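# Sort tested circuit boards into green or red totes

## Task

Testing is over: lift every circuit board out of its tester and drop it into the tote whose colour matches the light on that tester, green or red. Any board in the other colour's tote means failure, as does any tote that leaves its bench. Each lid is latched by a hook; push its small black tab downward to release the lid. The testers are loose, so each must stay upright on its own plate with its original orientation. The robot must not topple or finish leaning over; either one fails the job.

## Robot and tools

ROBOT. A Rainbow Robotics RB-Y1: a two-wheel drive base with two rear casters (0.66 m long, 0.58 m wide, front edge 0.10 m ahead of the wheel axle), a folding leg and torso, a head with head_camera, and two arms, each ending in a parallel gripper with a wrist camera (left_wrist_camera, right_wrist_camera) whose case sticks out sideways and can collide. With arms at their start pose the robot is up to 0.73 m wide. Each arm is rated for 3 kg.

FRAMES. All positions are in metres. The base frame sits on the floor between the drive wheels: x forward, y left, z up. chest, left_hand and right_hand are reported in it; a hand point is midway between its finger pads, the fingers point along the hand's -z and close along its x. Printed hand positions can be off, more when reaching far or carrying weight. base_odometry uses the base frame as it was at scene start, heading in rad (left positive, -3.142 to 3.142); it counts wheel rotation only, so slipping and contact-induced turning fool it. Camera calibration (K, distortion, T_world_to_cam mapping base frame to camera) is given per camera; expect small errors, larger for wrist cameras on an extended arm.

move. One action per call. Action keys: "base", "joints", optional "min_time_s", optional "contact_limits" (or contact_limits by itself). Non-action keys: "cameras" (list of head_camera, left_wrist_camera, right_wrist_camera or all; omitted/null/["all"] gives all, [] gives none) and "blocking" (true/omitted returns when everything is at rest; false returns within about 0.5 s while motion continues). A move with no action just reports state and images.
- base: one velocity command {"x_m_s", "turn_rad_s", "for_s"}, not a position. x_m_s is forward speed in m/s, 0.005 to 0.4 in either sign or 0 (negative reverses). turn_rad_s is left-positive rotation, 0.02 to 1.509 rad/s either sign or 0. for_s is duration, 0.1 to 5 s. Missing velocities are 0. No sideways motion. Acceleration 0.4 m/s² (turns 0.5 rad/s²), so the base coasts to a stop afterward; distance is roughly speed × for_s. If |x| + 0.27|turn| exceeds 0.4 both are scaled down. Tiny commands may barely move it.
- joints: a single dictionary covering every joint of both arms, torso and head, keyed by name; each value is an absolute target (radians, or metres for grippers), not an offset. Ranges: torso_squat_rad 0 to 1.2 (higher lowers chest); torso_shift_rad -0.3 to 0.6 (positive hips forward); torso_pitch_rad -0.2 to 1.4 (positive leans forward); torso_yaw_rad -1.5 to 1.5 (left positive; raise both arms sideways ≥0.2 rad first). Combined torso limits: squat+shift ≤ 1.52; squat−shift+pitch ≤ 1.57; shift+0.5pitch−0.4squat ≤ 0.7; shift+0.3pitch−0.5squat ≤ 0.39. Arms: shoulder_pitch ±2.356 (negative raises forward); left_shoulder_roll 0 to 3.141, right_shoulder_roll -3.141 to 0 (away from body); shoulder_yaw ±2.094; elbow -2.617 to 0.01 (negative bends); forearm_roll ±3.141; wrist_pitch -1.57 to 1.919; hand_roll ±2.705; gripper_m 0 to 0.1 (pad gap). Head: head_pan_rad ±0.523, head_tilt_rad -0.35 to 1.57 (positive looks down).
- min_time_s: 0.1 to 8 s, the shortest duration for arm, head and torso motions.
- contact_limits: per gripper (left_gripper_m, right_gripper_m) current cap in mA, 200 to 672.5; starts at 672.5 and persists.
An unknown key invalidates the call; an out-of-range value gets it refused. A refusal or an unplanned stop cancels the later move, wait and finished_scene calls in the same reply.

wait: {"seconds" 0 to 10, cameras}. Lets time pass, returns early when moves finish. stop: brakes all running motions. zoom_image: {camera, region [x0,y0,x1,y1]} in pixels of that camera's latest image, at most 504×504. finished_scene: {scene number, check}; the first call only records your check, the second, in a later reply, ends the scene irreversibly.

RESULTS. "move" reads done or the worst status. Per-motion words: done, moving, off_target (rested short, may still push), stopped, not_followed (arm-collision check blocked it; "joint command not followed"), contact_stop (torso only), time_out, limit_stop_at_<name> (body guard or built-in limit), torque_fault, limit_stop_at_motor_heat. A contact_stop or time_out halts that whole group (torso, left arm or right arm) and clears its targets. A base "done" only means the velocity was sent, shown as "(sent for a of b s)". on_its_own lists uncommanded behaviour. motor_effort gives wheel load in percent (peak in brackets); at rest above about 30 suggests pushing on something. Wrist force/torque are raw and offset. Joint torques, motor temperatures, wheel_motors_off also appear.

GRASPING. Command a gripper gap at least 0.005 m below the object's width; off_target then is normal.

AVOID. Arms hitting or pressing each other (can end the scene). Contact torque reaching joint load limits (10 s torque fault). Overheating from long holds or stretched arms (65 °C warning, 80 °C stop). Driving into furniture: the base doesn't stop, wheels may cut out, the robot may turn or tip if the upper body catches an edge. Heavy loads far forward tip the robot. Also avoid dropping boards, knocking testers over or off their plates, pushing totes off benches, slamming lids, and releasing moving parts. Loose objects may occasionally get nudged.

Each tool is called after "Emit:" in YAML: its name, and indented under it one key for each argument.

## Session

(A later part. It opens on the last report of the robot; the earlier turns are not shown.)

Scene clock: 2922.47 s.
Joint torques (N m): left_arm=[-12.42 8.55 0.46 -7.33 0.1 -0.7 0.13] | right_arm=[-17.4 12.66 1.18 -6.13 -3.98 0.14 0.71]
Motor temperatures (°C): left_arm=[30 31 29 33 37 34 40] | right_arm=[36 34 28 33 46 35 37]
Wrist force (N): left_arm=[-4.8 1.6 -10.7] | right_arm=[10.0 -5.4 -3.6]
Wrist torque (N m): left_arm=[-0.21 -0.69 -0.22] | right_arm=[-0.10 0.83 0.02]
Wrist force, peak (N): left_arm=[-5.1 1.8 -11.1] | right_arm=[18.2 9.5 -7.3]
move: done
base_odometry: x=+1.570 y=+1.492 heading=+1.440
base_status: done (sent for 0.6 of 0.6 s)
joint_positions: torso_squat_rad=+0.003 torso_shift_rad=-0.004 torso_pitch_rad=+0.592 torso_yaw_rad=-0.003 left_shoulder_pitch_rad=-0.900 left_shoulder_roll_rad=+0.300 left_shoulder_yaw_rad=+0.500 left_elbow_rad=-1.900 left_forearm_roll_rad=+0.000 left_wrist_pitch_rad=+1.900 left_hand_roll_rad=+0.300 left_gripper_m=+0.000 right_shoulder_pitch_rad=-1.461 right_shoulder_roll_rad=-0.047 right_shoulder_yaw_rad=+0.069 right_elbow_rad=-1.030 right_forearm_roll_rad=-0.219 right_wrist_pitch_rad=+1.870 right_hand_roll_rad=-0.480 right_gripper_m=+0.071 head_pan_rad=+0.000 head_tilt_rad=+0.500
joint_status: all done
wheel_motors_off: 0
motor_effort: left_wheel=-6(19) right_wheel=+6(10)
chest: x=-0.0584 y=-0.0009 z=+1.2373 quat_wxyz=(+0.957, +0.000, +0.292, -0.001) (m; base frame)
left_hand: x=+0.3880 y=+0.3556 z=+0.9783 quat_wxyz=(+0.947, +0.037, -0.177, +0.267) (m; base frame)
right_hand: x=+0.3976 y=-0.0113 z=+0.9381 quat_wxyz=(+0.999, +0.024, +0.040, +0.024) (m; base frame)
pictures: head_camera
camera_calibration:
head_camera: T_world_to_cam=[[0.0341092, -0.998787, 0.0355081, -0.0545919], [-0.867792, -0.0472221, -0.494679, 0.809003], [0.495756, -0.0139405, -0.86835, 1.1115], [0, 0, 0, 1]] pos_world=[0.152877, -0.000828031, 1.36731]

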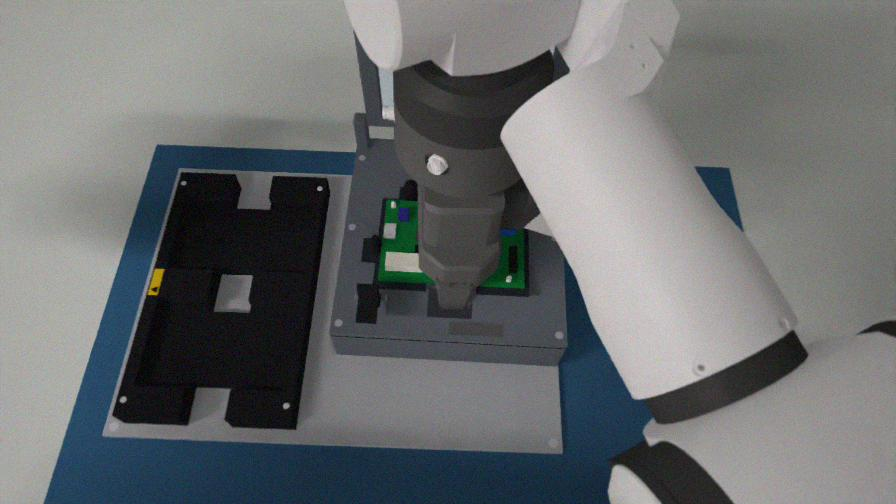

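Emit:
move:
  base: {"x_m_s": -0.01, "for_s": 0.4}
  joints: {"right_shoulder_roll_rad":-0.036,"right_hand_roll_rad":-0.52}
  min_time_s: 1.5
  cameras: ["head_camera"]

Scene clock: 2930.40 s.
Joint torques (N m): left_arm=[-12.25 8.45 0.62 -7.38 0.09 -0.77 0.15] | right_arm=[-16.85 12.09 0.6 -5.63 -4.01 1.5 -0.23]
Motor temperatures (°C): left_arm=[30 31 29 33 37 34 40] | right_arm=[36 34 28 33 46 35 36]
Wrist force (N): left_arm=[-5.2 1.3 -10.7] | right_arm=[16.0 -2.9 -3.9]
Wrist torque (N m): left_arm=[-0.19 -0.75 -0.22] | right_arm=[-0.12 0.70 0.43]
Wrist force, peak (N): left_arm=[-5.0 1.5 -11.1] | right_arm=[13.6 4.6 -13.6]
move: done
base_odometry: x=+1.570 y=+1.488 heading=+1.440
base_status: done (sent for 0.4 of 0.4 s)
joint_positions: torso_squat_rad=+0.003 torso_shift_rad=-0.004 torso_pitch_rad=+0.592 torso_yaw_rad=-0.002 left_shoulder_pitch_rad=-0.900 left_shoulder_roll_rad=+0.300 left_shoulder_yaw_rad=+0.500 left_elbow_rad=-1.900 left_forearm_roll_rad=+0.000 left_wrist_pitch_rad=+1.900 left_hand_roll_rad=+0.300 left_gripper_m=+0.000 right_shoulder_pitch_rad=-1.461 right_shoulder_roll_rad=-0.039 right_shoulder_yaw_rad=+0.069 right_elbow_rad=-1.031 right_forearm_roll_rad=-0.219 right_wrist_pitch_rad=+1.870 right_hand_roll_rad=-0.520 right_gripper_m=+0.070 head_pan_rad=+0.000 head_tilt_rad=+0.500
joint_status: all done
wheel_motors_off: 0
motor_effort: left_wheel=-8(22) right_wheel=+7(8)
chest: x=-0.0584 y=-0.0009 z=+1.2373 quat_wxyz=(+0.957, +0.000, +0.292, -0.001) (m; base frame)
left_hand: x=+0.3880 y=+0.3557 z=+0.9783 quat_wxyz=(+0.947, +0.037, -0.177, +0.267) (m; base frame)
right_hand: x=+0.3955 y=-0.0070 z=+0.9381 quat_wxyz=(+0.999, +0.026, +0.042, +0.007) (m; base frame)
pictures: head_camera
camera_calibration:
head_camera: T_world_to_cam=[[0.0341721, -0.998785, 0.0355048, -0.0545623], [-0.867792, -0.047275, -0.494674, 0.809], [0.495752, -0.0139067, -0.868353, 1.1115], [0, 0, 0, 1]] pos_world=[0.15288, -0.00079324, 1.3673]

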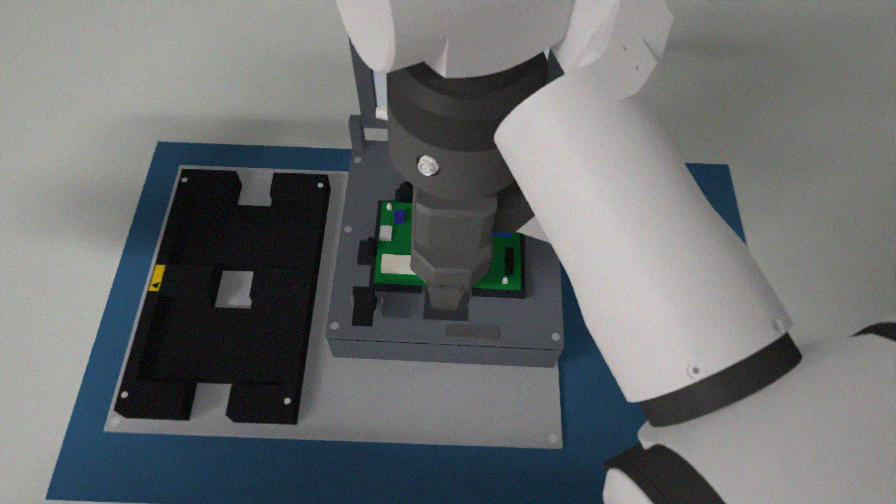

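Emit:
move:
  joints: {"right_gripper_m":0.082}
  cameras: []

Emit:
move:
  joints: {"right_hand_roll_rad":-0.62,"torso_pitch_rad":0.55}
  min_time_s: 1
  cameras: ["head_camera","right_wrist_camera"]

Scene clock: 2936.00 s.
Joint torques (N m): left_arm=[-12.38 8.71 0.74 -7.33 0.07 -0.62 0.15] | right_arm=[-21.22 7.87 0.62 -8.34 -2.8 -1.71 0.2]
Motor temperatures (°C): left_arm=[30 31 29 33 37 34 40] | right_arm=[36 34 28 33 46 35 36]
Wrist force (N): left_arm=[-5.1 1.3 -11.0] | right_arm=[0.7 -2.7 -9.1]
Wrist torque (N m): left_arm=[-0.17 -0.71 -0.20] | right_arm=[-0.12 0.72 -0.07]
Wrist force, peak (N): left_arm=[-5.1 1.4 -11.0] | right_arm=[16.5 -2.8 -3.8]
move: done
base_odometry: x=+1.570 y=+1.488 heading=+1.440
base_status: not commanded
joint_positions: torso_squat_rad=+0.003 torso_shift_rad=-0.004 torso_pitch_rad=+0.592 torso_yaw_rad=-0.002 left_shoulder_pitch_rad=-0.900 left_shoulder_roll_rad=+0.300 left_shoulder_yaw_rad=+0.500 left_elbow_rad=-1.900 left_forearm_roll_rad=+0.000 left_wrist_pitch_rad=+1.900 left_hand_roll_rad=+0.300 left_gripper_m=+0.000 right_shoulder_pitch_rad=-1.460 right_shoulder_roll_rad=-0.038 right_shoulder_yaw_rad=+0.070 right_elbow_rad=-1.030 right_forearm_roll_rad=-0.219 right_wrist_pitch_rad=+1.870 right_hand_roll_rad=-0.520 right_gripper_m=+0.082 head_pan_rad=+0.000 head_tilt_rad=+0.500
joint_status: all done
wheel_motors_off: 0
motor_effort: left_wheel=-5(8) right_wheel=+7(8)
chest: x=-0.0585 y=-0.0009 z=+1.2373 quat_wxyz=(+0.957, +0.000, +0.292, -0.001) (m; base frame)
left_hand: x=+0.3880 y=+0.3557 z=+0.9783 quat_wxyz=(+0.947, +0.037, -0.177, +0.267) (m; base frame)
right_hand: x=+0.3946 y=-0.0067 z=+0.9375 quat_wxyz=(+0.999, +0.026, +0.043, +0.007) (m; base frame)
pictures: none
No camera images: "cameras" was empty.

Scene clock: 2937.30 s.
Joint torques (N m): left_arm=[-12.97 8.79 0.49 -7.19 0.14 -0.8 0.1] | right_arm=[-22.23 0.61 0.06 -8.29 -0.36 -0.37 -0.29]
Motor temperatures (°C): left_arm=[30 31 29 33 37 34 40] | right_arm=[36 34 28 33 46 35 36]
Wrist force (N): left_arm=[-5.2 1.6 -10.6] | right_arm=[2.4 10.4 -12.8]
Wrist torque (N m): left_arm=[-0.19 -0.73 -0.21] | right_arm=[-0.02 0.85 0.51]
Wrist force, peak (N): left_arm=[-5.1 1.7 -11.2] | right_arm=[2.7 10.3 -13.1]
move: done
base_odometry: x=+1.570 y=+1.488 heading=+1.440
base_status: not commanded
joint_positions: torso_squat_rad=+0.003 torso_shift_rad=-0.004 torso_pitch_rad=+0.550 torso_yaw_rad=-0.002 left_shoulder_pitch_rad=-0.900 left_shoulder_roll_rad=+0.300 left_shoulder_yaw_rad=+0.500 left_elbow_rad=-1.900 left_forearm_roll_rad=+0.000 left_wrist_pitch_rad=+1.900 left_hand_roll_rad=+0.300 left_gripper_m=+0.000 right_shoulder_pitch_rad=-1.460 right_shoulder_roll_rad=-0.037 right_shoulder_yaw_rad=+0.070 right_elbow_rad=-1.030 right_forearm_roll_rad=-0.220 right_wrist_pitch_rad=+1.870 right_hand_roll_rad=-0.620 right_gripper_m=+0.082 head_pan_rad=+0.000 head_tilt_rad=+0.500
joint_status: all done
wheel_motors_off: 0
motor_effort: left_wheel=-6(8) right_wheel=+6(9)
chest: x=-0.0693 y=-0.0008 z=+1.2443 quat_wxyz=(+0.962, +0.000, +0.271, -0.001) (m; base frame)
left_hand: x=+0.3875 y=+0.3558 z=+1.0042 quat_wxyz=(+0.943, +0.032, -0.197, +0.268) (m; base frame)
right_hand: x=+0.3953 y=-0.0056 z=+0.9636 quat_wxyz=(+0.999, +0.025, +0.024, -0.042) (m; base frame)
pictures: head_camera, right_wrist_camera
camera_calibration:
head_camera: T_world_to_cam=[[0.0327524, -0.998782, 0.0368962, -0.0562334], [-0.846349, -0.0473518, -0.53052, 0.84908], [0.531621, -0.0138513, -0.846869, 1.09874], [0, 0, 0, 1]] pos_world=[0.136348, -0.000740595, 1.38301]
right_wrist_camera: T_world_to_cam=[[-0.994089, 0.103075, 0.0340969, 0.363148], [0.106616, 0.867529, 0.485826, -0.472198], [0.0204963, 0.486589, -0.87339, 0.907914], [0, 0, 0, 1]] pos_world=[0.392736, -0.0695672, 1.00999]

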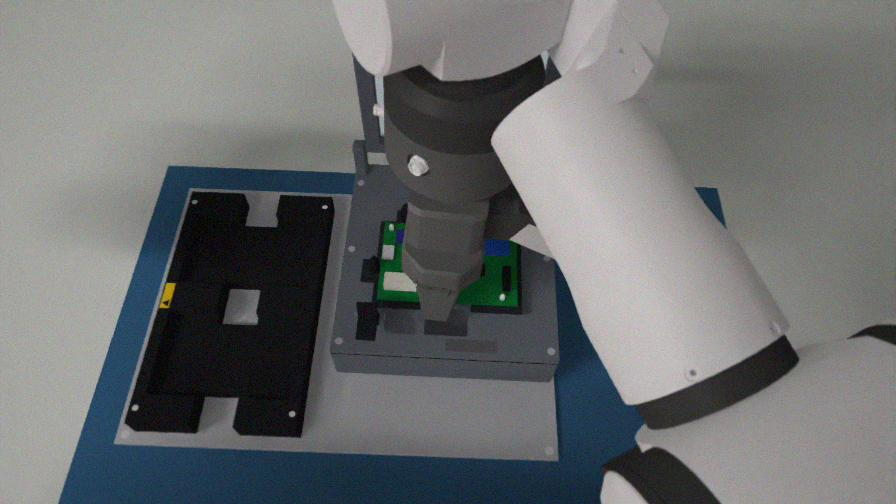

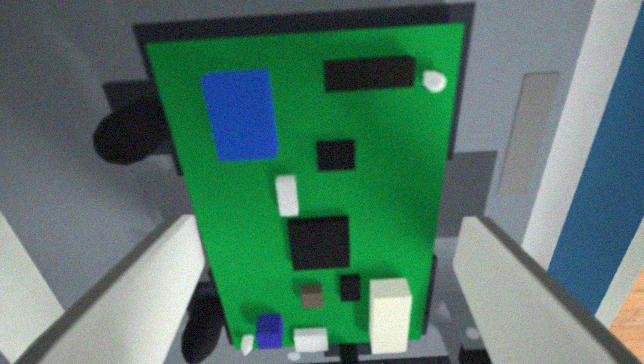

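Emit:
move:
  base: {"x_m_s": 0.01, "for_s": 0.25}
  joints: {"right_shoulder_roll_rad":-0.047,"torso_pitch_rad":0.578}
  min_time_s: 1.2
  cameras: ["right_wrist_camera"]

Scene clock: 2944.07 s.
Joint torques (N m): left_arm=[-12.41 8.87 0.58 -7.33 0.03 -0.76 0.12] | right_arm=[-21.37 -3.51 -0.09 -7.93 -0.36 -0.22 -0.27]
Motor temperatures (°C): left_arm=[30 31 29 33 37 34 40] | right_arm=[36 34 28 33 46 35 36]
Wrist force (N): left_arm=[-4.8 1.7 -10.6] | right_arm=[2.7 10.3 -12.9]
Wrist torque (N m): left_arm=[-0.22 -0.68 -0.21] | right_arm=[-0.02 0.88 0.52]
Wrist force, peak (N): left_arm=[-5.1 1.7 -11.0] | right_arm=[2.5 10.6 -13.3]
move: done
base_odometry: x=+1.570 y=+1.491 heading=+1.440
base_status: done (sent for 0.27 of 0.27 s)
joint_positions: torso_squat_rad=+0.003 torso_shift_rad=-0.004 torso_pitch_rad=+0.578 torso_yaw_rad=-0.002 left_shoulder_pitch_rad=-0.900 left_shoulder_roll_rad=+0.300 left_shoulder_yaw_rad=+0.500 left_elbow_rad=-1.900 left_forearm_roll_rad=+0.000 left_wrist_pitch_rad=+1.900 left_hand_roll_rad=+0.300 left_gripper_m=+0.000 right_shoulder_pitch_rad=-1.460 right_shoulder_roll_rad=-0.047 right_shoulder_yaw_rad=+0.070 right_elbow_rad=-1.030 right_forearm_roll_rad=-0.220 right_wrist_pitch_rad=+1.870 right_hand_roll_rad=-0.620 right_gripper_m=+0.082 head_pan_rad=+0.000 head_tilt_rad=+0.500
joint_status: all done
wheel_motors_off: 0
motor_effort: left_wheel=-4(5) right_wheel=+0(16)
chest: x=-0.0621 y=-0.0008 z=+1.2397 quat_wxyz=(+0.959, +0.000, +0.285, -0.001) (m; base frame)
left_hand: x=+0.3879 y=+0.3558 z=+0.9869 quat_wxyz=(+0.945, +0.036, -0.184, +0.267) (m; base frame)
right_hand: x=+0.3974 y=-0.0107 z=+0.9464 quat_wxyz=(+0.998, +0.022, +0.036, -0.046) (m; base frame)
pictures: right_wrist_camera
camera_calibration:
right_wrist_camera: T_world_to_cam=[[-0.992213, 0.110464, 0.0575445, 0.34347], [0.124523, 0.869509, 0.477963, -0.459295], [0.00276208, 0.481406, -0.876493, 0.905227], [0, 0, 0, 1]] pos_world=[0.395488, -0.0743619, 0.993187]

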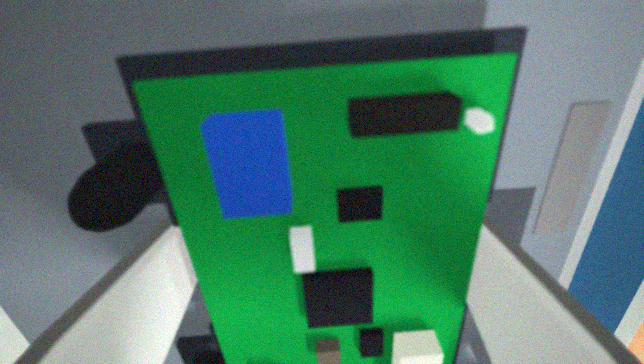

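Emit:
move:
  joints: {"right_hand_roll_rad":-0.57,"torso_pitch_rad":0.594}
  min_time_s: 1
  cameras: []

Emit:
move:
  joints: {"right_gripper_m":0.05}
  cameras: ["right_wrist_camera"]

Emit:
move:
  joints: {"torso_pitch_rad":0.588}
  min_time_s: 1.5
  cameras: ["head_camera","right_wrist_camera"]

Scene clock: 2952.17 s.
Joint torques (N m): left_arm=[-12.29 8.75 0.73 -7.37 0.17 -0.7 0.15] | right_arm=[-21.12 -3.19 -0.42 -7.88 -0.36 -0.21 0.33]
Motor temperatures (°C): left_arm=[30 31 29 33 37 34 40] | right_arm=[36 34 28 33 45 35 36]
Wrist force (N): left_arm=[-5.0 1.7 -11.0] | right_arm=[2.7 10.4 -12.9]
Wrist torque (N m): left_arm=[-0.20 -0.69 -0.20] | right_arm=[-0.02 0.89 0.53]
Wrist force, peak (N): left_arm=[-5.1 1.5 -11.1] | right_arm=[2.6 10.4 -13.1]
move: done
base_odometry: x=+1.570 y=+1.491 heading=+1.440
base_status: not commanded
joint_positions: torso_squat_rad=+0.003 torso_shift_rad=-0.004 torso_pitch_rad=+0.594 torso_yaw_rad=-0.002 left_shoulder_pitch_rad=-0.900 left_shoulder_roll_rad=+0.300 left_shoulder_yaw_rad=+0.500 left_elbow_rad=-1.900 left_forearm_roll_rad=+0.000 left_wrist_pitch_rad=+1.900 left_hand_roll_rad=+0.300 left_gripper_m=+0.000 right_shoulder_pitch_rad=-1.460 right_shoulder_roll_rad=-0.047 right_shoulder_yaw_rad=+0.070 right_elbow_rad=-1.030 right_forearm_roll_rad=-0.220 right_wrist_pitch_rad=+1.870 right_hand_roll_rad=-0.570 right_gripper_m=+0.082 head_pan_rad=+0.000 head_tilt_rad=+0.500
joint_status: all done
wheel_motors_off: 0
motor_effort: left_wheel=-4(5) right_wheel=-2(3)
chest: x=-0.0580 y=-0.0008 z=+1.2370 quat_wxyz=(+0.956, +0.000, +0.292, -0.001) (m; base frame)
left_hand: x=+0.3879 y=+0.3558 z=+0.9771 quat_wxyz=(+0.947, +0.038, -0.176, +0.267) (m; base frame)
right_hand: x=+0.3968 y=-0.0107 z=+0.9363 quat_wxyz=(+0.999, +0.023, +0.043, -0.021) (m; base frame)
pictures: none
No camera images: "cameras" was empty.

Scene clock: 2953.00 s.
Joint torques (N m): left_arm=[-12.25 8.64 0.77 -7.32 0.11 -0.67 0.07] | right_arm=[-21.83 -4 -0.68 -8.53 1.12 -2.3 0.32]
Motor temperatures (°C): left_arm=[30 31 29 33 37 34 40] | right_arm=[36 34 28 33 45 35 36]
Wrist force (N): left_arm=[-4.8 1.3 -10.6] | right_arm=[-10.0 9.7 -8.2]
Wrist torque (N m): left_arm=[-0.19 -0.70 -0.21] | right_arm=[0.03 0.95 0.64]
Wrist force, peak (N): left_arm=[-4.8 1.3 -11.1] | right_arm=[-17.5 9.4 -7.7]
move: off_target
base_odometry: x=+1.570 y=+1.491 heading=+1.440
base_status: not commanded
joint_positions: torso_squat_rad=+0.003 torso_shift_rad=-0.005 torso_pitch_rad=+0.593 torso_yaw_rad=-0.002 left_shoulder_pitch_rad=-0.900 left_shoulder_roll_rad=+0.300 left_shoulder_yaw_rad=+0.500 left_elbow_rad=-1.900 left_forearm_roll_rad=+0.000 left_wrist_pitch_rad=+1.900 left_hand_roll_rad=+0.300 left_gripper_m=+0.000 right_shoulder_pitch_rad=-1.460 right_shoulder_roll_rad=-0.046 right_shoulder_yaw_rad=+0.070 right_elbow_rad=-1.030 right_forearm_roll_rad=-0.220 right_wrist_pitch_rad=+1.871 right_hand_roll_rad=-0.570 right_gripper_m=+0.070 head_pan_rad=+0.000 head_tilt_rad=+0.500
joint_status: right_gripper_m off_target (ended at +0.070, target +0.050)
wheel_motors_off: 0
motor_effort: left_wheel=-1(4) right_wheel=+2(3)
chest: x=-0.0581 y=-0.0008 z=+1.2370 quat_wxyz=(+0.956, +0.000, +0.292, -0.001) (m; base frame)
left_hand: x=+0.3878 y=+0.3558 z=+0.9772 quat_wxyz=(+0.947, +0.038, -0.176, +0.267) (m; base frame)
right_hand: x=+0.3964 y=-0.0106 z=+0.9364 quat_wxyz=(+0.999, +0.023, +0.044, -0.021) (m; base frame)
pictures: right_wrist_camera
camera_calibration:
right_wrist_camera: T_world_to_cam=[[-0.995559, 0.0604815, 0.0721373, 0.330161], [0.0878003, 0.872971, 0.479805, -0.441606], [-0.0339544, 0.484008, -0.874404, 0.909043], [0, 0, 0, 1]] pos_world=[0.398334, -0.0744433, 0.982939]

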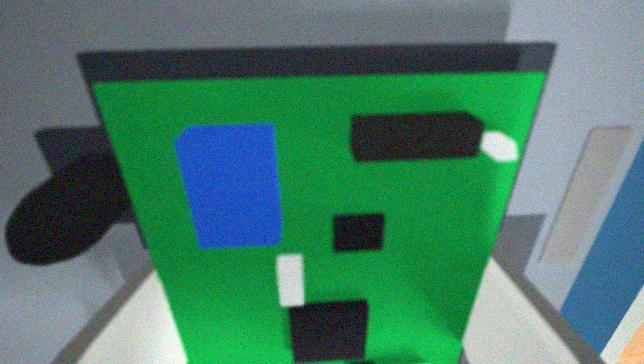

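Scene clock: 2954.80 s.
Joint torques (N m): left_arm=[-12.19 8.75 0.66 -7.27 0.08 -0.69 0.09] | right_arm=[-24.29 -4.38 -0.84 -9.81 1.14 -2.03 0.3]
Motor temperatures (°C): left_arm=[30 31 29 33 37 34 40] | right_arm=[36 34 28 33 45 35 36]
Wrist force (N): left_arm=[-4.9 1.2 -10.6] | right_arm=[-7.0 11.7 -20.3]
Wrist torque (N m): left_arm=[-0.17 -0.68 -0.20] | right_arm=[-0.11 0.93 0.66]
Wrist force, peak (N): left_arm=[-5.1 1.6 -11.0] | right_arm=[-7.4 12.2 -20.4]
move: done
base_odometry: x=+1.570 y=+1.491 heading=+1.440
base_status: not commanded
joint_positions: torso_squat_rad=+0.003 torso_shift_rad=-0.004 torso_pitch_rad=+0.588 torso_yaw_rad=-0.002 left_shoulder_pitch_rad=-0.900 left_shoulder_roll_rad=+0.300 left_shoulder_yaw_rad=+0.500 left_elbow_rad=-1.900 left_forearm_roll_rad=+0.000 left_wrist_pitch_rad=+1.900 left_hand_roll_rad=+0.300 left_gripper_m=+0.000 right_shoulder_pitch_rad=-1.459 right_shoulder_roll_rad=-0.046 right_shoulder_yaw_rad=+0.070 right_elbow_rad=-1.030 right_forearm_roll_rad=-0.220 right_wrist_pitch_rad=+1.871 right_hand_roll_rad=-0.570 right_gripper_m=+0.070 head_pan_rad=+0.000 head_tilt_rad=+0.500
joint_status: all done
wheel_motors_off: 0
motor_effort: left_wheel=-2(2) right_wheel=+2(3)
chest: x=-0.0595 y=-0.0008 z=+1.2380 quat_wxyz=(+0.957, +0.000, +0.290, -0.001) (m; base frame)
left_hand: x=+0.3878 y=+0.3558 z=+0.9806 quat_wxyz=(+0.946, +0.037, -0.179, +0.267) (m; base frame)
right_hand: x=+0.3964 y=-0.0107 z=+0.9395 quat_wxyz=(+0.999, +0.023, +0.041, -0.021) (m; base frame)
pictures: head_camera, right_wrist_camera
camera_calibration:
head_camera: T_world_to_cam=[[0.0342019, -0.998779, 0.0356401, -0.0546515], [-0.865913, -0.0474204, -0.497942, 0.812538], [0.499025, -0.0138306, -0.866477, 1.11048], [0, 0, 0, 1]] pos_world=[0.151301, -0.000695257, 1.36875]
right_wrist_camera: T_world_to_cam=[[-0.995884, 0.0606482, 0.067362, 0.334619], [0.0856353, 0.873105, 0.479952, -0.442294], [-0.0297058, 0.483745, -0.874705, 0.910458], [0, 0, 0, 1]] pos_world=[0.398163, -0.0745545, 0.986122]

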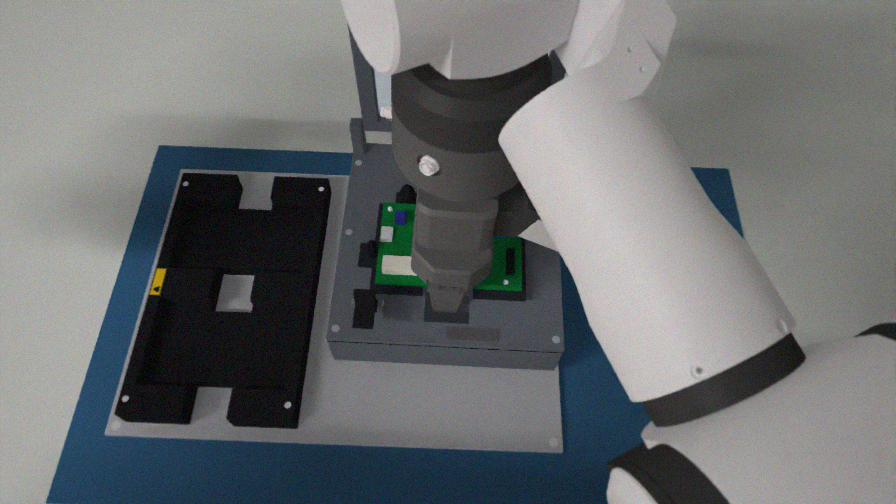

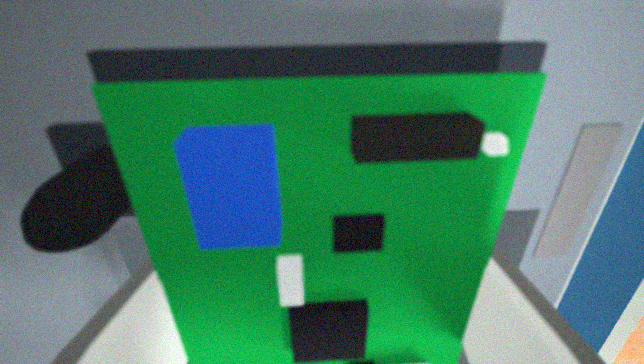

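Emit:
move:
  joints: {"torso_pitch_rad":0.56}
  min_time_s: 2.5
  cameras: ["head_camera","right_wrist_camera"]

Scene clock: 2961.03 s.
Joint torques (N m): left_arm=[-12.67 8.66 0.58 -7.19 0.09 -0.8 0.12] | right_arm=[-22.7 -3.77 -0.95 -8.51 0.27 -0.3 0.15]
Motor temperatures (°C): left_arm=[30 31 29 33 37 34 40] | right_arm=[36 34 28 33 45 35 36]
Wrist force (N): left_arm=[-5.1 1.5 -10.4] | right_arm=[2.3 10.0 -13.1]
Wrist torque (N m): left_arm=[-0.19 -0.71 -0.21] | right_arm=[0.02 0.85 0.53]
Wrist force, peak (N): left_arm=[-5.1 1.4 -11.0] | right_arm=[-7.3 11.9 -20.6]
move: done
base_odometry: x=+1.570 y=+1.491 heading=+1.440
base_status: not commanded
joint_positions: torso_squat_rad=+0.003 torso_shift_rad=-0.004 torso_pitch_rad=+0.560 torso_yaw_rad=-0.002 left_shoulder_pitch_rad=-0.900 left_shoulder_roll_rad=+0.300 left_shoulder_yaw_rad=+0.500 left_elbow_rad=-1.900 left_forearm_roll_rad=+0.000 left_wrist_pitch_rad=+1.900 left_hand_roll_rad=+0.300 left_gripper_m=+0.000 right_shoulder_pitch_rad=-1.460 right_shoulder_roll_rad=-0.046 right_shoulder_yaw_rad=+0.070 right_elbow_rad=-1.030 right_forearm_roll_rad=-0.220 right_wrist_pitch_rad=+1.870 right_hand_roll_rad=-0.570 right_gripper_m=+0.070 head_pan_rad=+0.000 head_tilt_rad=+0.500
joint_status: all done
wheel_motors_off: 0
motor_effort: left_wheel=-2(3) right_wheel=+1(3)
chest: x=-0.0668 y=-0.0008 z=+1.2427 quat_wxyz=(+0.961, +0.000, +0.276, -0.001) (m; base frame)
left_hand: x=+0.3876 y=+0.3558 z=+0.9980 quat_wxyz=(+0.944, +0.033, -0.192, +0.268) (m; base frame)
right_hand: x=+0.3977 y=-0.0107 z=+0.9574 quat_wxyz=(+0.999, +0.023, +0.027, -0.020) (m; base frame)
pictures: head_camera, right_wrist_camera
camera_calibration:
head_camera: T_world_to_cam=[[0.0331702, -0.99878, 0.0365889, -0.0558207], [-0.851584, -0.047407, -0.52207, 0.839537], [0.523167, -0.0138414, -0.852118, 1.10196], [0, 0, 0, 1]] pos_world=[0.14028, -0.000700065, 1.37934]
right_wrist_camera: T_world_to_cam=[[-0.997431, 0.0606876, 0.0380619, 0.36336], [0.0715266, 0.873033, 0.482387, -0.447754], [-0.00395438, 0.48387, -0.875131, 0.916343], [0, 0, 0, 1]] pos_world=[0.398077, -0.0745379, 1.00408]

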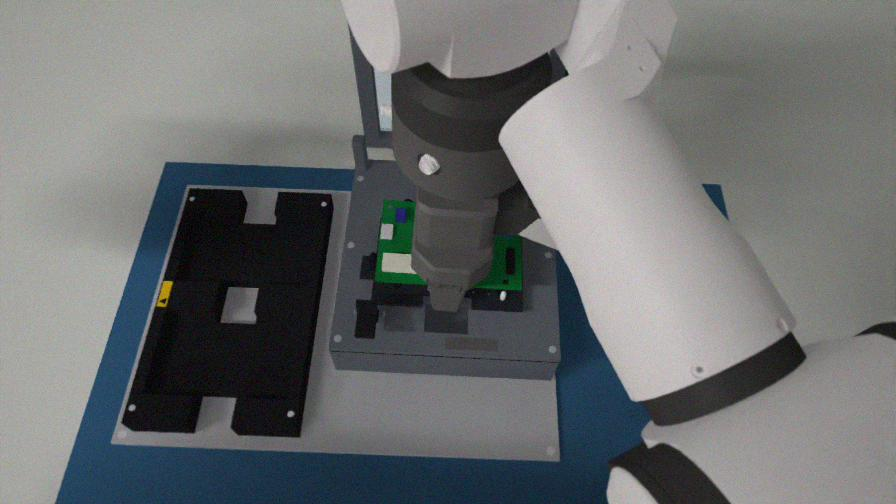

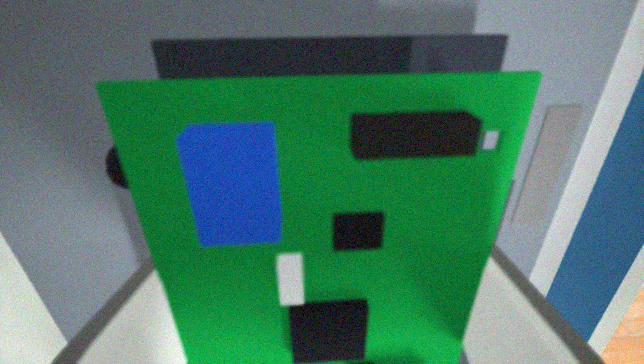

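Board out. Raise.

Emit:
move:
  joints: {"torso_pitch_rad":0.3}
  min_time_s: 2
  cameras: ["head_camera"]

Emit:
move:
  base: {"x_m_s": -0.2, "for_s": 2.5}
  cameras: ["head_camera"]

Scene clock: 2967.20 s.
Joint torques (N m): left_arm=[-15.64 8.86 -0.31 -6.26 0.22 -1.19 0.06] | right_arm=[-23.53 -5.77 -1.82 -7.99 0.33 -0.57 0.14]
Motor temperatures (°C): left_arm=[30 31 29 33 37 34 40] | right_arm=[36 34 28 33 45 35 36]
Wrist force (N): left_arm=[-6.3 2.4 -9.8] | right_arm=[0.6 10.2 -13.0]
Wrist torque (N m): left_arm=[-0.25 -0.79 -0.20] | right_arm=[0.00 0.76 0.52]
Wrist force, peak (N): left_arm=[-5.3 1.8 -11.0] | right_arm=[2.1 10.5 -13.7]
move: done
base_odometry: x=+1.570 y=+1.491 heading=+1.440
base_status: not commanded
joint_positions: torso_squat_rad=+0.003 torso_shift_rad=-0.004 torso_pitch_rad=+0.300 torso_yaw_rad=-0.002 left_shoulder_pitch_rad=-0.900 left_shoulder_roll_rad=+0.300 left_shoulder_yaw_rad=+0.500 left_elbow_rad=-1.900 left_forearm_roll_rad=+0.000 left_wrist_pitch_rad=+1.900 left_hand_roll_rad=+0.300 left_gripper_m=+0.000 right_shoulder_pitch_rad=-1.460 right_shoulder_roll_rad=-0.047 right_shoulder_yaw_rad=+0.070 right_elbow_rad=-1.030 right_forearm_roll_rad=-0.220 right_wrist_pitch_rad=+1.870 right_hand_roll_rad=-0.570 right_gripper_m=+0.070 head_pan_rad=+0.000 head_tilt_rad=+0.500
joint_status: all done
wheel_motors_off: 0
motor_effort: left_wheel=+0(2) right_wheel=+1(3)
chest: x=-0.1396 y=-0.0008 z=+1.2761 quat_wxyz=(+0.989, +0.000, +0.149, -0.001) (m; base frame)
left_hand: x=+0.3625 y=+0.3557 z=+1.1565 quat_wxyz=(+0.911, -0.002, -0.313, +0.270) (m; base frame)
right_hand: x=+0.3826 y=-0.0109 z=+1.1200 quat_wxyz=(+0.994, +0.025, -0.103, -0.017) (m; base frame)
pictures: head_camera
camera_calibration:
head_camera: T_world_to_cam=[[0.0224596, -0.998785, 0.043861, -0.0654272], [-0.688775, -0.0472575, -0.723434, 1.07463], [0.724627, -0.0139623, -0.688999, 0.988541], [0, 0, 0, 1]] pos_world=[0.0253235, -0.000761121, 1.4614]

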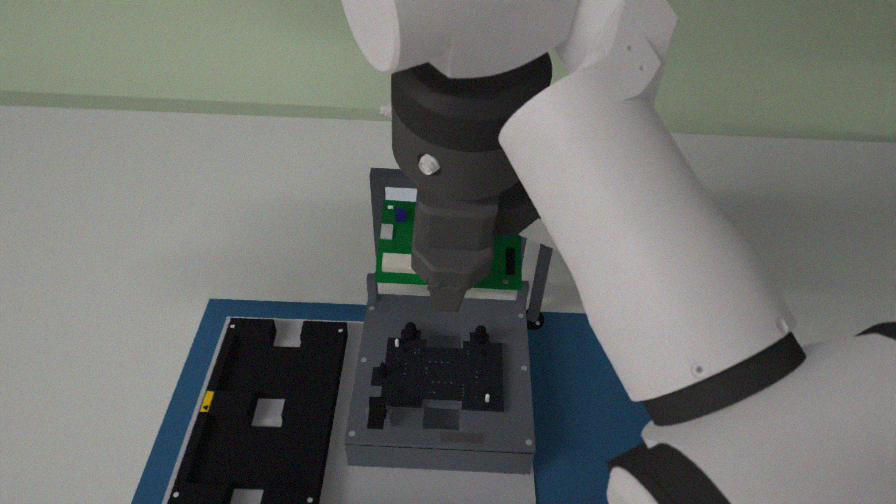

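Scene clock: 2970.53 s.
Joint torques (N m): left_arm=[-15.84 8.85 -0.19 -6.35 0.25 -1.18 0.01] | right_arm=[-23.29 -5.77 -2.01 -7.66 0.36 -0.59 0.16]
Motor temperatures (°C): left_arm=[30 31 29 33 37 34 40] | right_arm=[36 34 28 33 45 35 36]
Wrist force (N): left_arm=[-6.2 2.8 -9.9] | right_arm=[0.6 10.2 -12.9]
Wrist torque (N m): left_arm=[-0.30 -0.77 -0.21] | right_arm=[-0.02 0.75 0.50]
Wrist force, peak (N): left_arm=[-6.6 2.4 -10.1] | right_arm=[0.4 10.6 -13.3]
move: done
base_odometry: x=+1.505 y=+0.995 heading=+1.439
base_status: done (sent for 2.5 of 2.5 s)
joint_positions: torso_squat_rad=+0.003 torso_shift_rad=-0.004 torso_pitch_rad=+0.300 torso_yaw_rad=-0.002 left_shoulder_pitch_rad=-0.900 left_shoulder_roll_rad=+0.300 left_shoulder_yaw_rad=+0.500 left_elbow_rad=-1.900 left_forearm_roll_rad=+0.000 left_wrist_pitch_rad=+1.900 left_hand_roll_rad=+0.300 left_gripper_m=+0.000 right_shoulder_pitch_rad=-1.460 right_shoulder_roll_rad=-0.047 right_shoulder_yaw_rad=+0.070 right_elbow_rad=-1.030 right_forearm_roll_rad=-0.220 right_wrist_pitch_rad=+1.870 right_hand_roll_rad=-0.570 right_gripper_m=+0.070 head_pan_rad=+0.000 head_tilt_rad=+0.500
joint_status: not commanded
wheel_motors_off: 0
motor_effort: left_wheel=-3(29) right_wheel=+4(17)
chest: x=-0.1397 y=-0.0008 z=+1.2761 quat_wxyz=(+0.989, +0.000, +0.149, -0.001) (m; base frame)
left_hand: x=+0.3624 y=+0.3557 z=+1.1565 quat_wxyz=(+0.911, -0.002, -0.313, +0.270) (m; base frame)
right_hand: x=+0.3827 y=-0.0109 z=+1.1201 quat_wxyz=(+0.994, +0.025, -0.103, -0.017) (m; base frame)
pictures: head_camera
camera_calibration:
head_camera: T_world_to_cam=[[0.0224577, -0.998785, 0.0438642, -0.0654304], [-0.688706, -0.0472599, -0.723499, 1.0747], [0.724693, -0.0139614, -0.68893, 0.9885], [0, 0, 0, 1]] pos_world=[0.0252609, -0.000759935, 1.46142]

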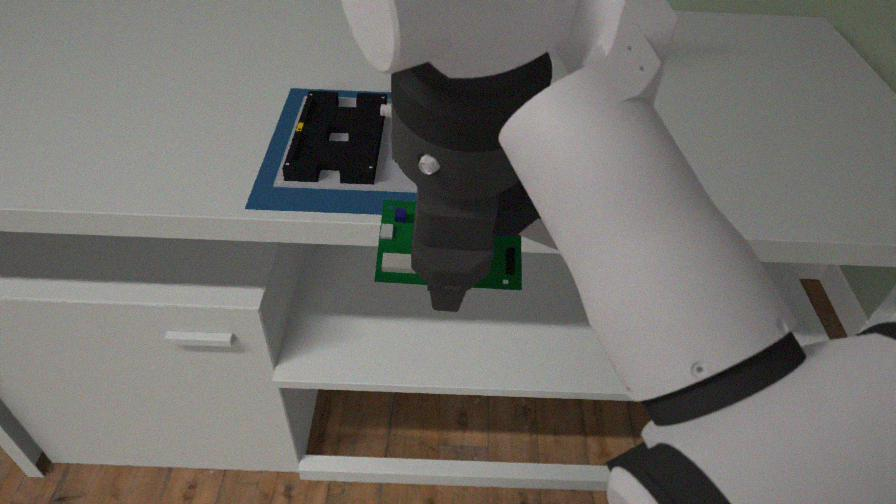

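Emit:
move:
  base: {"x_m_s": -0.25, "for_s": 1.6}
  joints: {"torso_pitch_rad": 0.1}
  cameras: []

Emit:
move:
  base: {"turn_rad_s": 1.2, "for_s": 2.3}
  cameras: ["head_camera"]

Scene clock: 2997.60 s.
Joint torques (N m): left_arm=[-17.22 8.73 -0.67 -5.46 0.23 -1.39 0.08] | right_arm=[-23 -7.21 -2.33 -6.95 0.42 -0.87 0.22]
Motor temperatures (°C): left_arm=[30 31 29 33 37 34 40] | right_arm=[37 34 28 33 45 35 36]
Wrist force (N): left_arm=[-6.8 2.8 -9.0] | right_arm=[-0.3 9.9 -12.4]
Wrist torque (N m): left_arm=[-0.24 -0.78 -0.19] | right_arm=[0.01 0.74 0.50]
Wrist force, peak (N): left_arm=[-6.3 2.3 -10.7] | right_arm=[1.2 10.2 -13.7]
move: done
base_odometry: x=+1.452 y=+0.598 heading=+1.439
base_status: done (sent for 1.6 of 1.6 s)
joint_positions: torso_squat_rad=+0.003 torso_shift_rad=-0.004 torso_pitch_rad=+0.100 torso_yaw_rad=-0.002 left_shoulder_pitch_rad=-0.900 left_shoulder_roll_rad=+0.300 left_shoulder_yaw_rad=+0.500 left_elbow_rad=-1.900 left_forearm_roll_rad=+0.000 left_wrist_pitch_rad=+1.900 left_hand_roll_rad=+0.300 left_gripper_m=+0.000 right_shoulder_pitch_rad=-1.460 right_shoulder_roll_rad=-0.047 right_shoulder_yaw_rad=+0.070 right_elbow_rad=-1.030 right_forearm_roll_rad=-0.220 right_wrist_pitch_rad=+1.870 right_hand_roll_rad=-0.570 right_gripper_m=+0.070 head_pan_rad=+0.000 head_tilt_rad=+0.500
joint_status: all done
wheel_motors_off: 0
motor_effort: left_wheel=-3(29) right_wheel=+7(20)
chest: x=-0.2002 y=-0.0008 z=+1.2884 quat_wxyz=(+0.999, +0.000, +0.050, -0.001) (m; base frame)
left_hand: x=+0.3158 y=+0.3556 z=+1.2708 quat_wxyz=(+0.875, -0.029, -0.402, +0.268) (m; base frame)
right_hand: x=+0.3428 y=-0.0110 z=+1.2392 quat_wxyz=(+0.979, +0.027, -0.202, -0.015) (m; base frame)
pictures: none
No camera images: "cameras" was empty.

Scene clock: 3002.50 s.
Joint torques (N m): left_arm=[-17.3 8.7 -0.84 -5.43 0.31 -1.46 0.08] | right_arm=[-23.24 -7.11 -2.35 -6.89 0.42 -0.88 0.2]
Motor temperatures (°C): left_arm=[30 31 29 33 37 34 40] | right_arm=[37 34 28 33 45 35 36]
Wrist force (N): left_arm=[-7.0 3.1 -8.9] | right_arm=[-0.5 10.1 -12.8]
Wrist torque (N m): left_arm=[-0.28 -0.81 -0.19] | right_arm=[-0.01 0.73 0.50]
Wrist force, peak (N): left_arm=[-7.4 2.8 -9.4] | right_arm=[-0.7 10.4 -13.0]
move: done
base_odometry: x=+1.452 y=+0.598 heading=-2.199
base_status: done (sent for 2.3 of 2.3 s)
joint_positions: torso_squat_rad=+0.003 torso_shift_rad=-0.004 torso_pitch_rad=+0.100 torso_yaw_rad=-0.002 left_shoulder_pitch_rad=-0.900 left_shoulder_roll_rad=+0.300 left_shoulder_yaw_rad=+0.500 left_elbow_rad=-1.900 left_forearm_roll_rad=+0.000 left_wrist_pitch_rad=+1.900 left_hand_roll_rad=+0.300 left_gripper_m=+0.000 right_shoulder_pitch_rad=-1.460 right_shoulder_roll_rad=-0.047 right_shoulder_yaw_rad=+0.070 right_elbow_rad=-1.030 right_forearm_roll_rad=-0.220 right_wrist_pitch_rad=+1.870 right_hand_roll_rad=-0.570 right_gripper_m=+0.070 head_pan_rad=+0.000 head_tilt_rad=+0.500
joint_status: not commanded
wheel_motors_off: 0
motor_effort: left_wheel=+0(26) right_wheel=+3(31)
chest: x=-0.2002 y=-0.0008 z=+1.2884 quat_wxyz=(+0.999, +0.000, +0.050, -0.001) (m; base frame)
left_hand: x=+0.3157 y=+0.3557 z=+1.2708 quat_wxyz=(+0.875, -0.029, -0.402, +0.268) (m; base frame)
right_hand: x=+0.3427 y=-0.0110 z=+1.2393 quat_wxyz=(+0.979, +0.027, -0.202, -0.015) (m; base frame)
pictures: head_camera
camera_calibration:
head_camera: T_world_to_cam=[[0.0131731, -0.998784, 0.0475172, -0.0711258], [-0.531305, -0.0472494, -0.845862, 1.23104], [0.847078, -0.0141035, -0.531281, 0.862204], [0, 0, 0, 1]] pos_world=[-0.0753579, -0.000713131, 1.50275]

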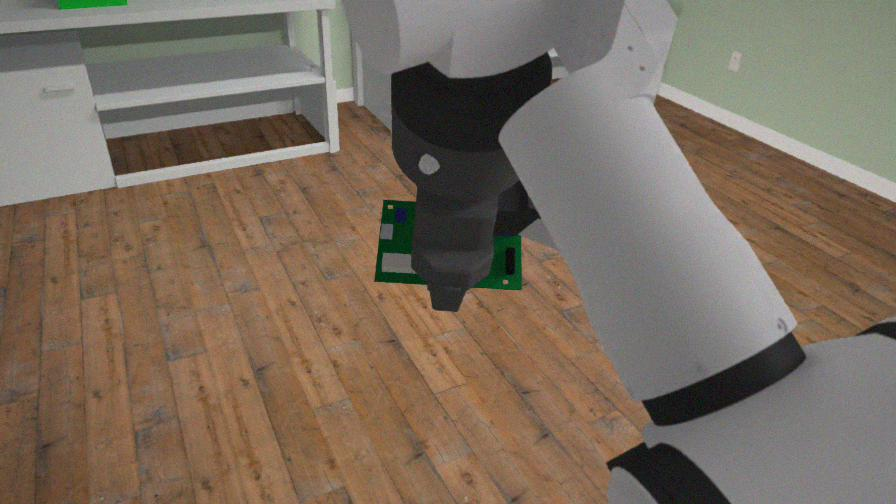

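Emit:
move:
  base: {"turn_rad_s": -0.2, "for_s": 0.85}
  joints: {"head_tilt_rad": 0.15}
  cameras: ["head_camera"]

Scene clock: 3010.23 s.
Joint torques (N m): left_arm=[-17.22 8.69 -0.82 -5.38 0.34 -1.49 0.13] | right_arm=[-23.14 -7.13 -2.42 -7 0.48 -0.91 0.21]
Motor temperatures (°C): left_arm=[30 31 29 33 37 34 40] | right_arm=[37 34 28 33 45 35 36]
Wrist force (N): left_arm=[-6.8 2.7 -9.0] | right_arm=[-0.3 10.1 -12.4]
Wrist torque (N m): left_arm=[-0.25 -0.78 -0.18] | right_arm=[0.00 0.75 0.51]
Wrist force, peak (N): left_arm=[-7.2 3.0 -9.4] | right_arm=[-0.5 10.4 -13.0]
move: done
base_odometry: x=+1.452 y=+0.598 heading=-2.372
base_status: done (sent for 0.87 of 0.87 s)
joint_positions: torso_squat_rad=+0.003 torso_shift_rad=-0.004 torso_pitch_rad=+0.100 torso_yaw_rad=-0.002 left_shoulder_pitch_rad=-0.900 left_shoulder_roll_rad=+0.300 left_shoulder_yaw_rad=+0.500 left_elbow_rad=-1.900 left_forearm_roll_rad=+0.000 left_wrist_pitch_rad=+1.900 left_hand_roll_rad=+0.300 left_gripper_m=+0.000 right_shoulder_pitch_rad=-1.460 right_shoulder_roll_rad=-0.047 right_shoulder_yaw_rad=+0.070 right_elbow_rad=-1.030 right_forearm_roll_rad=-0.220 right_wrist_pitch_rad=+1.870 right_hand_roll_rad=-0.570 right_gripper_m=+0.070 head_pan_rad=+0.000 head_tilt_rad=+0.150
joint_status: all done
wheel_motors_off: 0
motor_effort: left_wheel=+0(16) right_wheel=-3(20)
chest: x=-0.2002 y=-0.0008 z=+1.2884 quat_wxyz=(+0.999, +0.000, +0.050, -0.001) (m; base frame)
left_hand: x=+0.3157 y=+0.3557 z=+1.2708 quat_wxyz=(+0.875, -0.029, -0.402, +0.268) (m; base frame)
right_hand: x=+0.3428 y=-0.0110 z=+1.2393 quat_wxyz=(+0.979, +0.027, -0.202, -0.015) (m; base frame)
pictures: head_camera
camera_calibration:
head_camera: T_world_to_cam=[[-0.00430484, -0.998745, 0.0498996, -0.0774302], [-0.209092, -0.047898, -0.976722, 1.47645], [0.977886, -0.0146382, -0.208623, 0.403669], [0, 0, 0, 1]] pos_world=[-0.0863626, -0.00070512, 1.53016]

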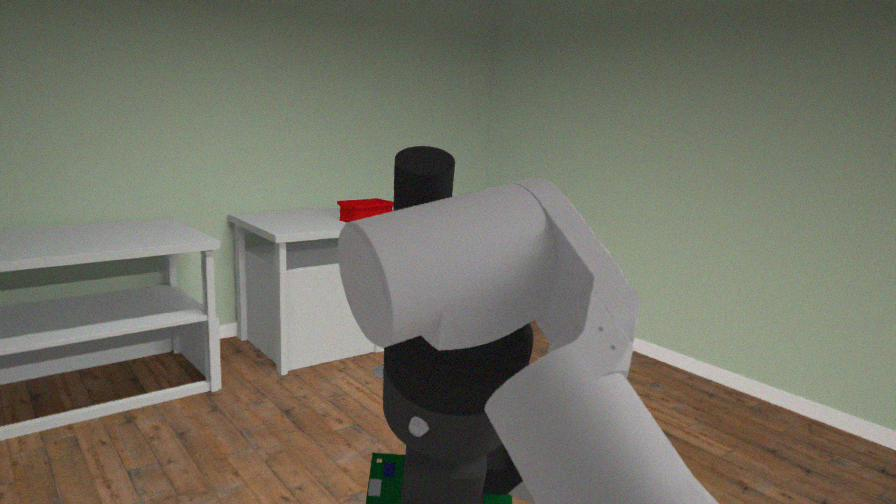

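Emit:
move:
  base: {"x_m_s": 0.35, "for_s": 5}
  cameras: []

Emit:
move:
  base: {"x_m_s": 0.35, "for_s": 4.2}
  cameras: []

Emit:
move:
  base: {"turn_rad_s": 0.4, "for_s": 1.98}
  joints: {"head_tilt_rad": 0.3, "left_shoulder_pitch_rad": -1.06, "left_shoulder_roll_rad": 0.35, "left_shoulder_yaw_rad": 0.2, "left_elbow_rad": -1.8, "left_wrist_pitch_rad": 1.83, "left_hand_roll_rad": 0}

Scene clock: 3025.03 s.
Joint torques (N m): left_arm=[-17.23 8.67 -0.71 -5.51 0.29 -1.49 0.14] | right_arm=[-23.17 -6.85 -2.41 -7.05 0.46 -0.93 0.19]
Motor temperatures (°C): left_arm=[30 31 29 33 37 34 40] | right_arm=[37 34 28 33 45 35 36]
Wrist force (N): left_arm=[-6.8 2.9 -9.3] | right_arm=[-0.4 10.1 -12.6]
Wrist torque (N m): left_arm=[-0.26 -0.80 -0.20] | right_arm=[0.00 0.71 0.49]
Wrist force, peak (N): left_arm=[-7.0 2.7 -9.7] | right_arm=[-0.4 10.4 -13.3]
move: done
base_odometry: x=+0.195 y=-0.620 heading=-2.372
base_status: done (sent for 5 of 5 s)
joint_positions: torso_squat_rad=+0.003 torso_shift_rad=-0.004 torso_pitch_rad=+0.100 torso_yaw_rad=-0.002 left_shoulder_pitch_rad=-0.900 left_shoulder_roll_rad=+0.300 left_shoulder_yaw_rad=+0.500 left_elbow_rad=-1.900 left_forearm_roll_rad=+0.000 left_wrist_pitch_rad=+1.900 left_hand_roll_rad=+0.300 left_gripper_m=+0.000 right_shoulder_pitch_rad=-1.460 right_shoulder_roll_rad=-0.047 right_shoulder_yaw_rad=+0.070 right_elbow_rad=-1.030 right_forearm_roll_rad=-0.220 right_wrist_pitch_rad=+1.870 right_hand_roll_rad=-0.570 right_gripper_m=+0.070 head_pan_rad=+0.000 head_tilt_rad=+0.150
joint_status: not commanded
wheel_motors_off: 0
motor_effort: left_wheel=+5(33) right_wheel=-5(27)
chest: x=-0.2001 y=-0.0008 z=+1.2884 quat_wxyz=(+0.999, +0.000, +0.050, -0.001) (m; base frame)
left_hand: x=+0.3158 y=+0.3557 z=+1.2708 quat_wxyz=(+0.875, -0.029, -0.402, +0.268) (m; base frame)
right_hand: x=+0.3428 y=-0.0110 z=+1.2392 quat_wxyz=(+0.979, +0.027, -0.202, -0.015) (m; base frame)
pictures: none
No camera images: "cameras" was empty.

Scene clock: 3030.57 s.
Joint torques (N m): left_arm=[-17.19 8.72 -0.73 -5.47 0.29 -1.43 0.08] | right_arm=[-22.79 -7.02 -2.59 -7.02 0.38 -0.94 0.24]
Motor temperatures (°C): left_arm=[30 31 29 33 37 34 40] | right_arm=[37 34 28 33 45 35 36]
Wrist force (N): left_arm=[-7.0 2.9 -9.0] | right_arm=[-0.4 10.2 -12.9]
Wrist torque (N m): left_arm=[-0.26 -0.82 -0.18] | right_arm=[-0.01 0.70 0.50]
Wrist force, peak (N): left_arm=[-7.0 2.7 -9.7] | right_arm=[-0.2 10.3 -13.1]
move: done
base_odometry: x=-0.860 y=-1.643 heading=-2.371
base_status: done (sent for 4.2 of 4.2 s)
joint_positions: torso_squat_rad=+0.003 torso_shift_rad=-0.004 torso_pitch_rad=+0.100 torso_yaw_rad=-0.002 left_shoulder_pitch_rad=-0.900 left_shoulder_roll_rad=+0.300 left_shoulder_yaw_rad=+0.500 left_elbow_rad=-1.900 left_forearm_roll_rad=+0.000 left_wrist_pitch_rad=+1.900 left_hand_roll_rad=+0.300 left_gripper_m=+0.000 right_shoulder_pitch_rad=-1.460 right_shoulder_roll_rad=-0.047 right_shoulder_yaw_rad=+0.070 right_elbow_rad=-1.030 right_forearm_roll_rad=-0.220 right_wrist_pitch_rad=+1.870 right_hand_roll_rad=-0.570 right_gripper_m=+0.070 head_pan_rad=+0.000 head_tilt_rad=+0.150
joint_status: not commanded
wheel_motors_off: 0
motor_effort: left_wheel=+3(31) right_wheel=-6(18)
chest: x=-0.2001 y=-0.0008 z=+1.2884 quat_wxyz=(+0.999, +0.000, +0.050, -0.001) (m; base frame)
left_hand: x=+0.3158 y=+0.3557 z=+1.2708 quat_wxyz=(+0.875, -0.029, -0.402, +0.268) (m; base frame)
right_hand: x=+0.3428 y=-0.0110 z=+1.2392 quat_wxyz=(+0.979, +0.027, -0.202, -0.015) (m; base frame)
pictures: none
No camera images: "cameras" was empty.

Scene clock: 3033.63 s.
Joint torques (N m): left_arm=[-18.45 8.32 2.23 -4.55 -0.24 -1.53 0.33] | right_arm=[-22.92 -6.81 -2.4 -7.11 0.37 -0.88 0.14]
Motor temperatures (°C): left_arm=[30 31 29 33 37 34 40] | right_arm=[37 34 28 33 45 35 36]
Wrist force (N): left_arm=[-7.5 0.2 -8.5] | right_arm=[-0.2 10.2 -12.5]
Wrist torque (N m): left_arm=[-0.07 -0.80 -0.19] | right_arm=[0.00 0.73 0.50]
Wrist force, peak (N): left_arm=[-8.1 3.8 -9.4] | right_arm=[-0.2 10.6 -12.9]
move: done
base_odometry: x=-0.860 y=-1.643 heading=-1.585
base_status: done (sent for 1.97 of 1.97 s)
joint_positions: torso_squat_rad=+0.003 torso_shift_rad=-0.004 torso_pitch_rad=+0.100 torso_yaw_rad=-0.002 left_shoulder_pitch_rad=-1.060 left_shoulder_roll_rad=+0.350 left_shoulder_yaw_rad=+0.200 left_elbow_rad=-1.800 left_forearm_roll_rad=+0.000 left_wrist_pitch_rad=+1.830 left_hand_roll_rad=+0.000 left_gripper_m=+0.000 right_shoulder_pitch_rad=-1.460 right_shoulder_roll_rad=-0.047 right_shoulder_yaw_rad=+0.070 right_elbow_rad=-1.030 right_forearm_roll_rad=-0.220 right_wrist_pitch_rad=+1.870 right_hand_roll_rad=-0.570 right_gripper_m=+0.070 head_pan_rad=+0.000 head_tilt_rad=+0.300
joint_status: all done
wheel_motors_off: 0
motor_effort: left_wheel=+0(26) right_wheel=+3(26)
chest: x=-0.2001 y=-0.0008 z=+1.2884 quat_wxyz=(+0.999, +0.000, +0.050, -0.001) (m; base frame)
left_hand: x=+0.3599 y=+0.2685 z=+1.3379 quat_wxyz=(+0.885, +0.099, -0.454, -0.007) (m; base frame)
right_hand: x=+0.3428 y=-0.0110 z=+1.2392 quat_wxyz=(+0.979, +0.027, -0.202, -0.015) (m; base frame)
pictures: head_camera, left_wrist_camera, right_wrist_camera
camera_calibration:
head_camera: T_world_to_cam=[[0.00326626, -0.998764, 0.0496059, -0.0758212], [-0.352727, -0.0475685, -0.934517, 1.39103], [0.935721, -0.0144449, -0.352446, 0.610534], [0, 0, 0, 1]] pos_world=[-0.0803882, -0.000739023, 1.51888]
left_wrist_camera: T_world_to_cam=[[0.596092, -0.085688, 0.798331, -1.261], [-0.314338, -0.93983, 0.133832, 0.22065], [0.738828, -0.330721, -0.58716, 0.677447], [0, 0, 0, 1]] pos_world=[0.320514, 0.323367, 1.37493]
right_wrist_camera: T_world_to_cam=[[-0.910356, 0.0612371, -0.409269, 0.822423], [-0.149818, 0.873133, 0.46389, -0.480663], [0.385753, 0.483621, -0.785688, 0.918444], [0, 0, 0, 1]] pos_world=[0.322393, -0.0748586, 1.28118]

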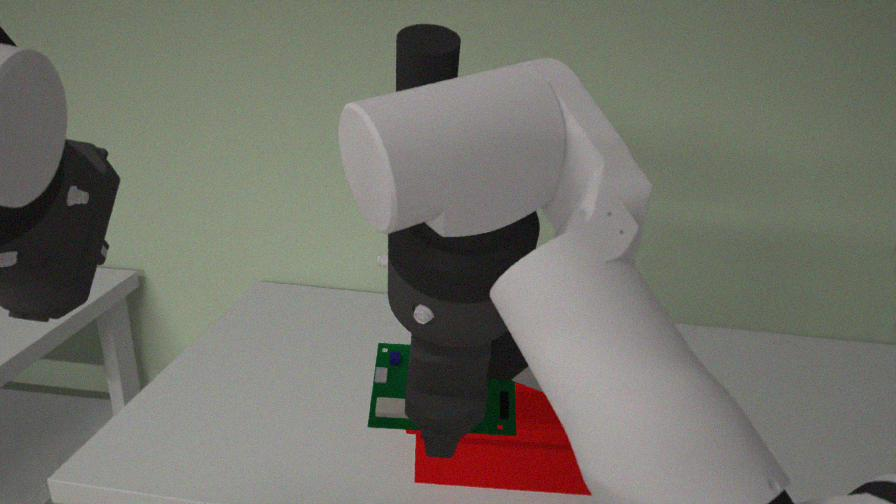

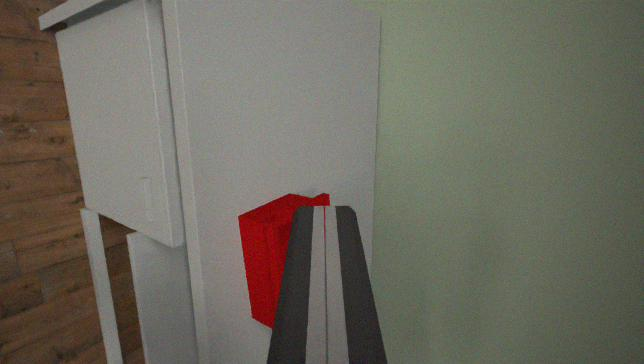

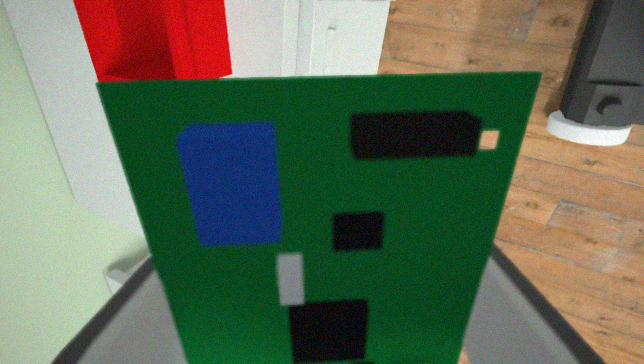

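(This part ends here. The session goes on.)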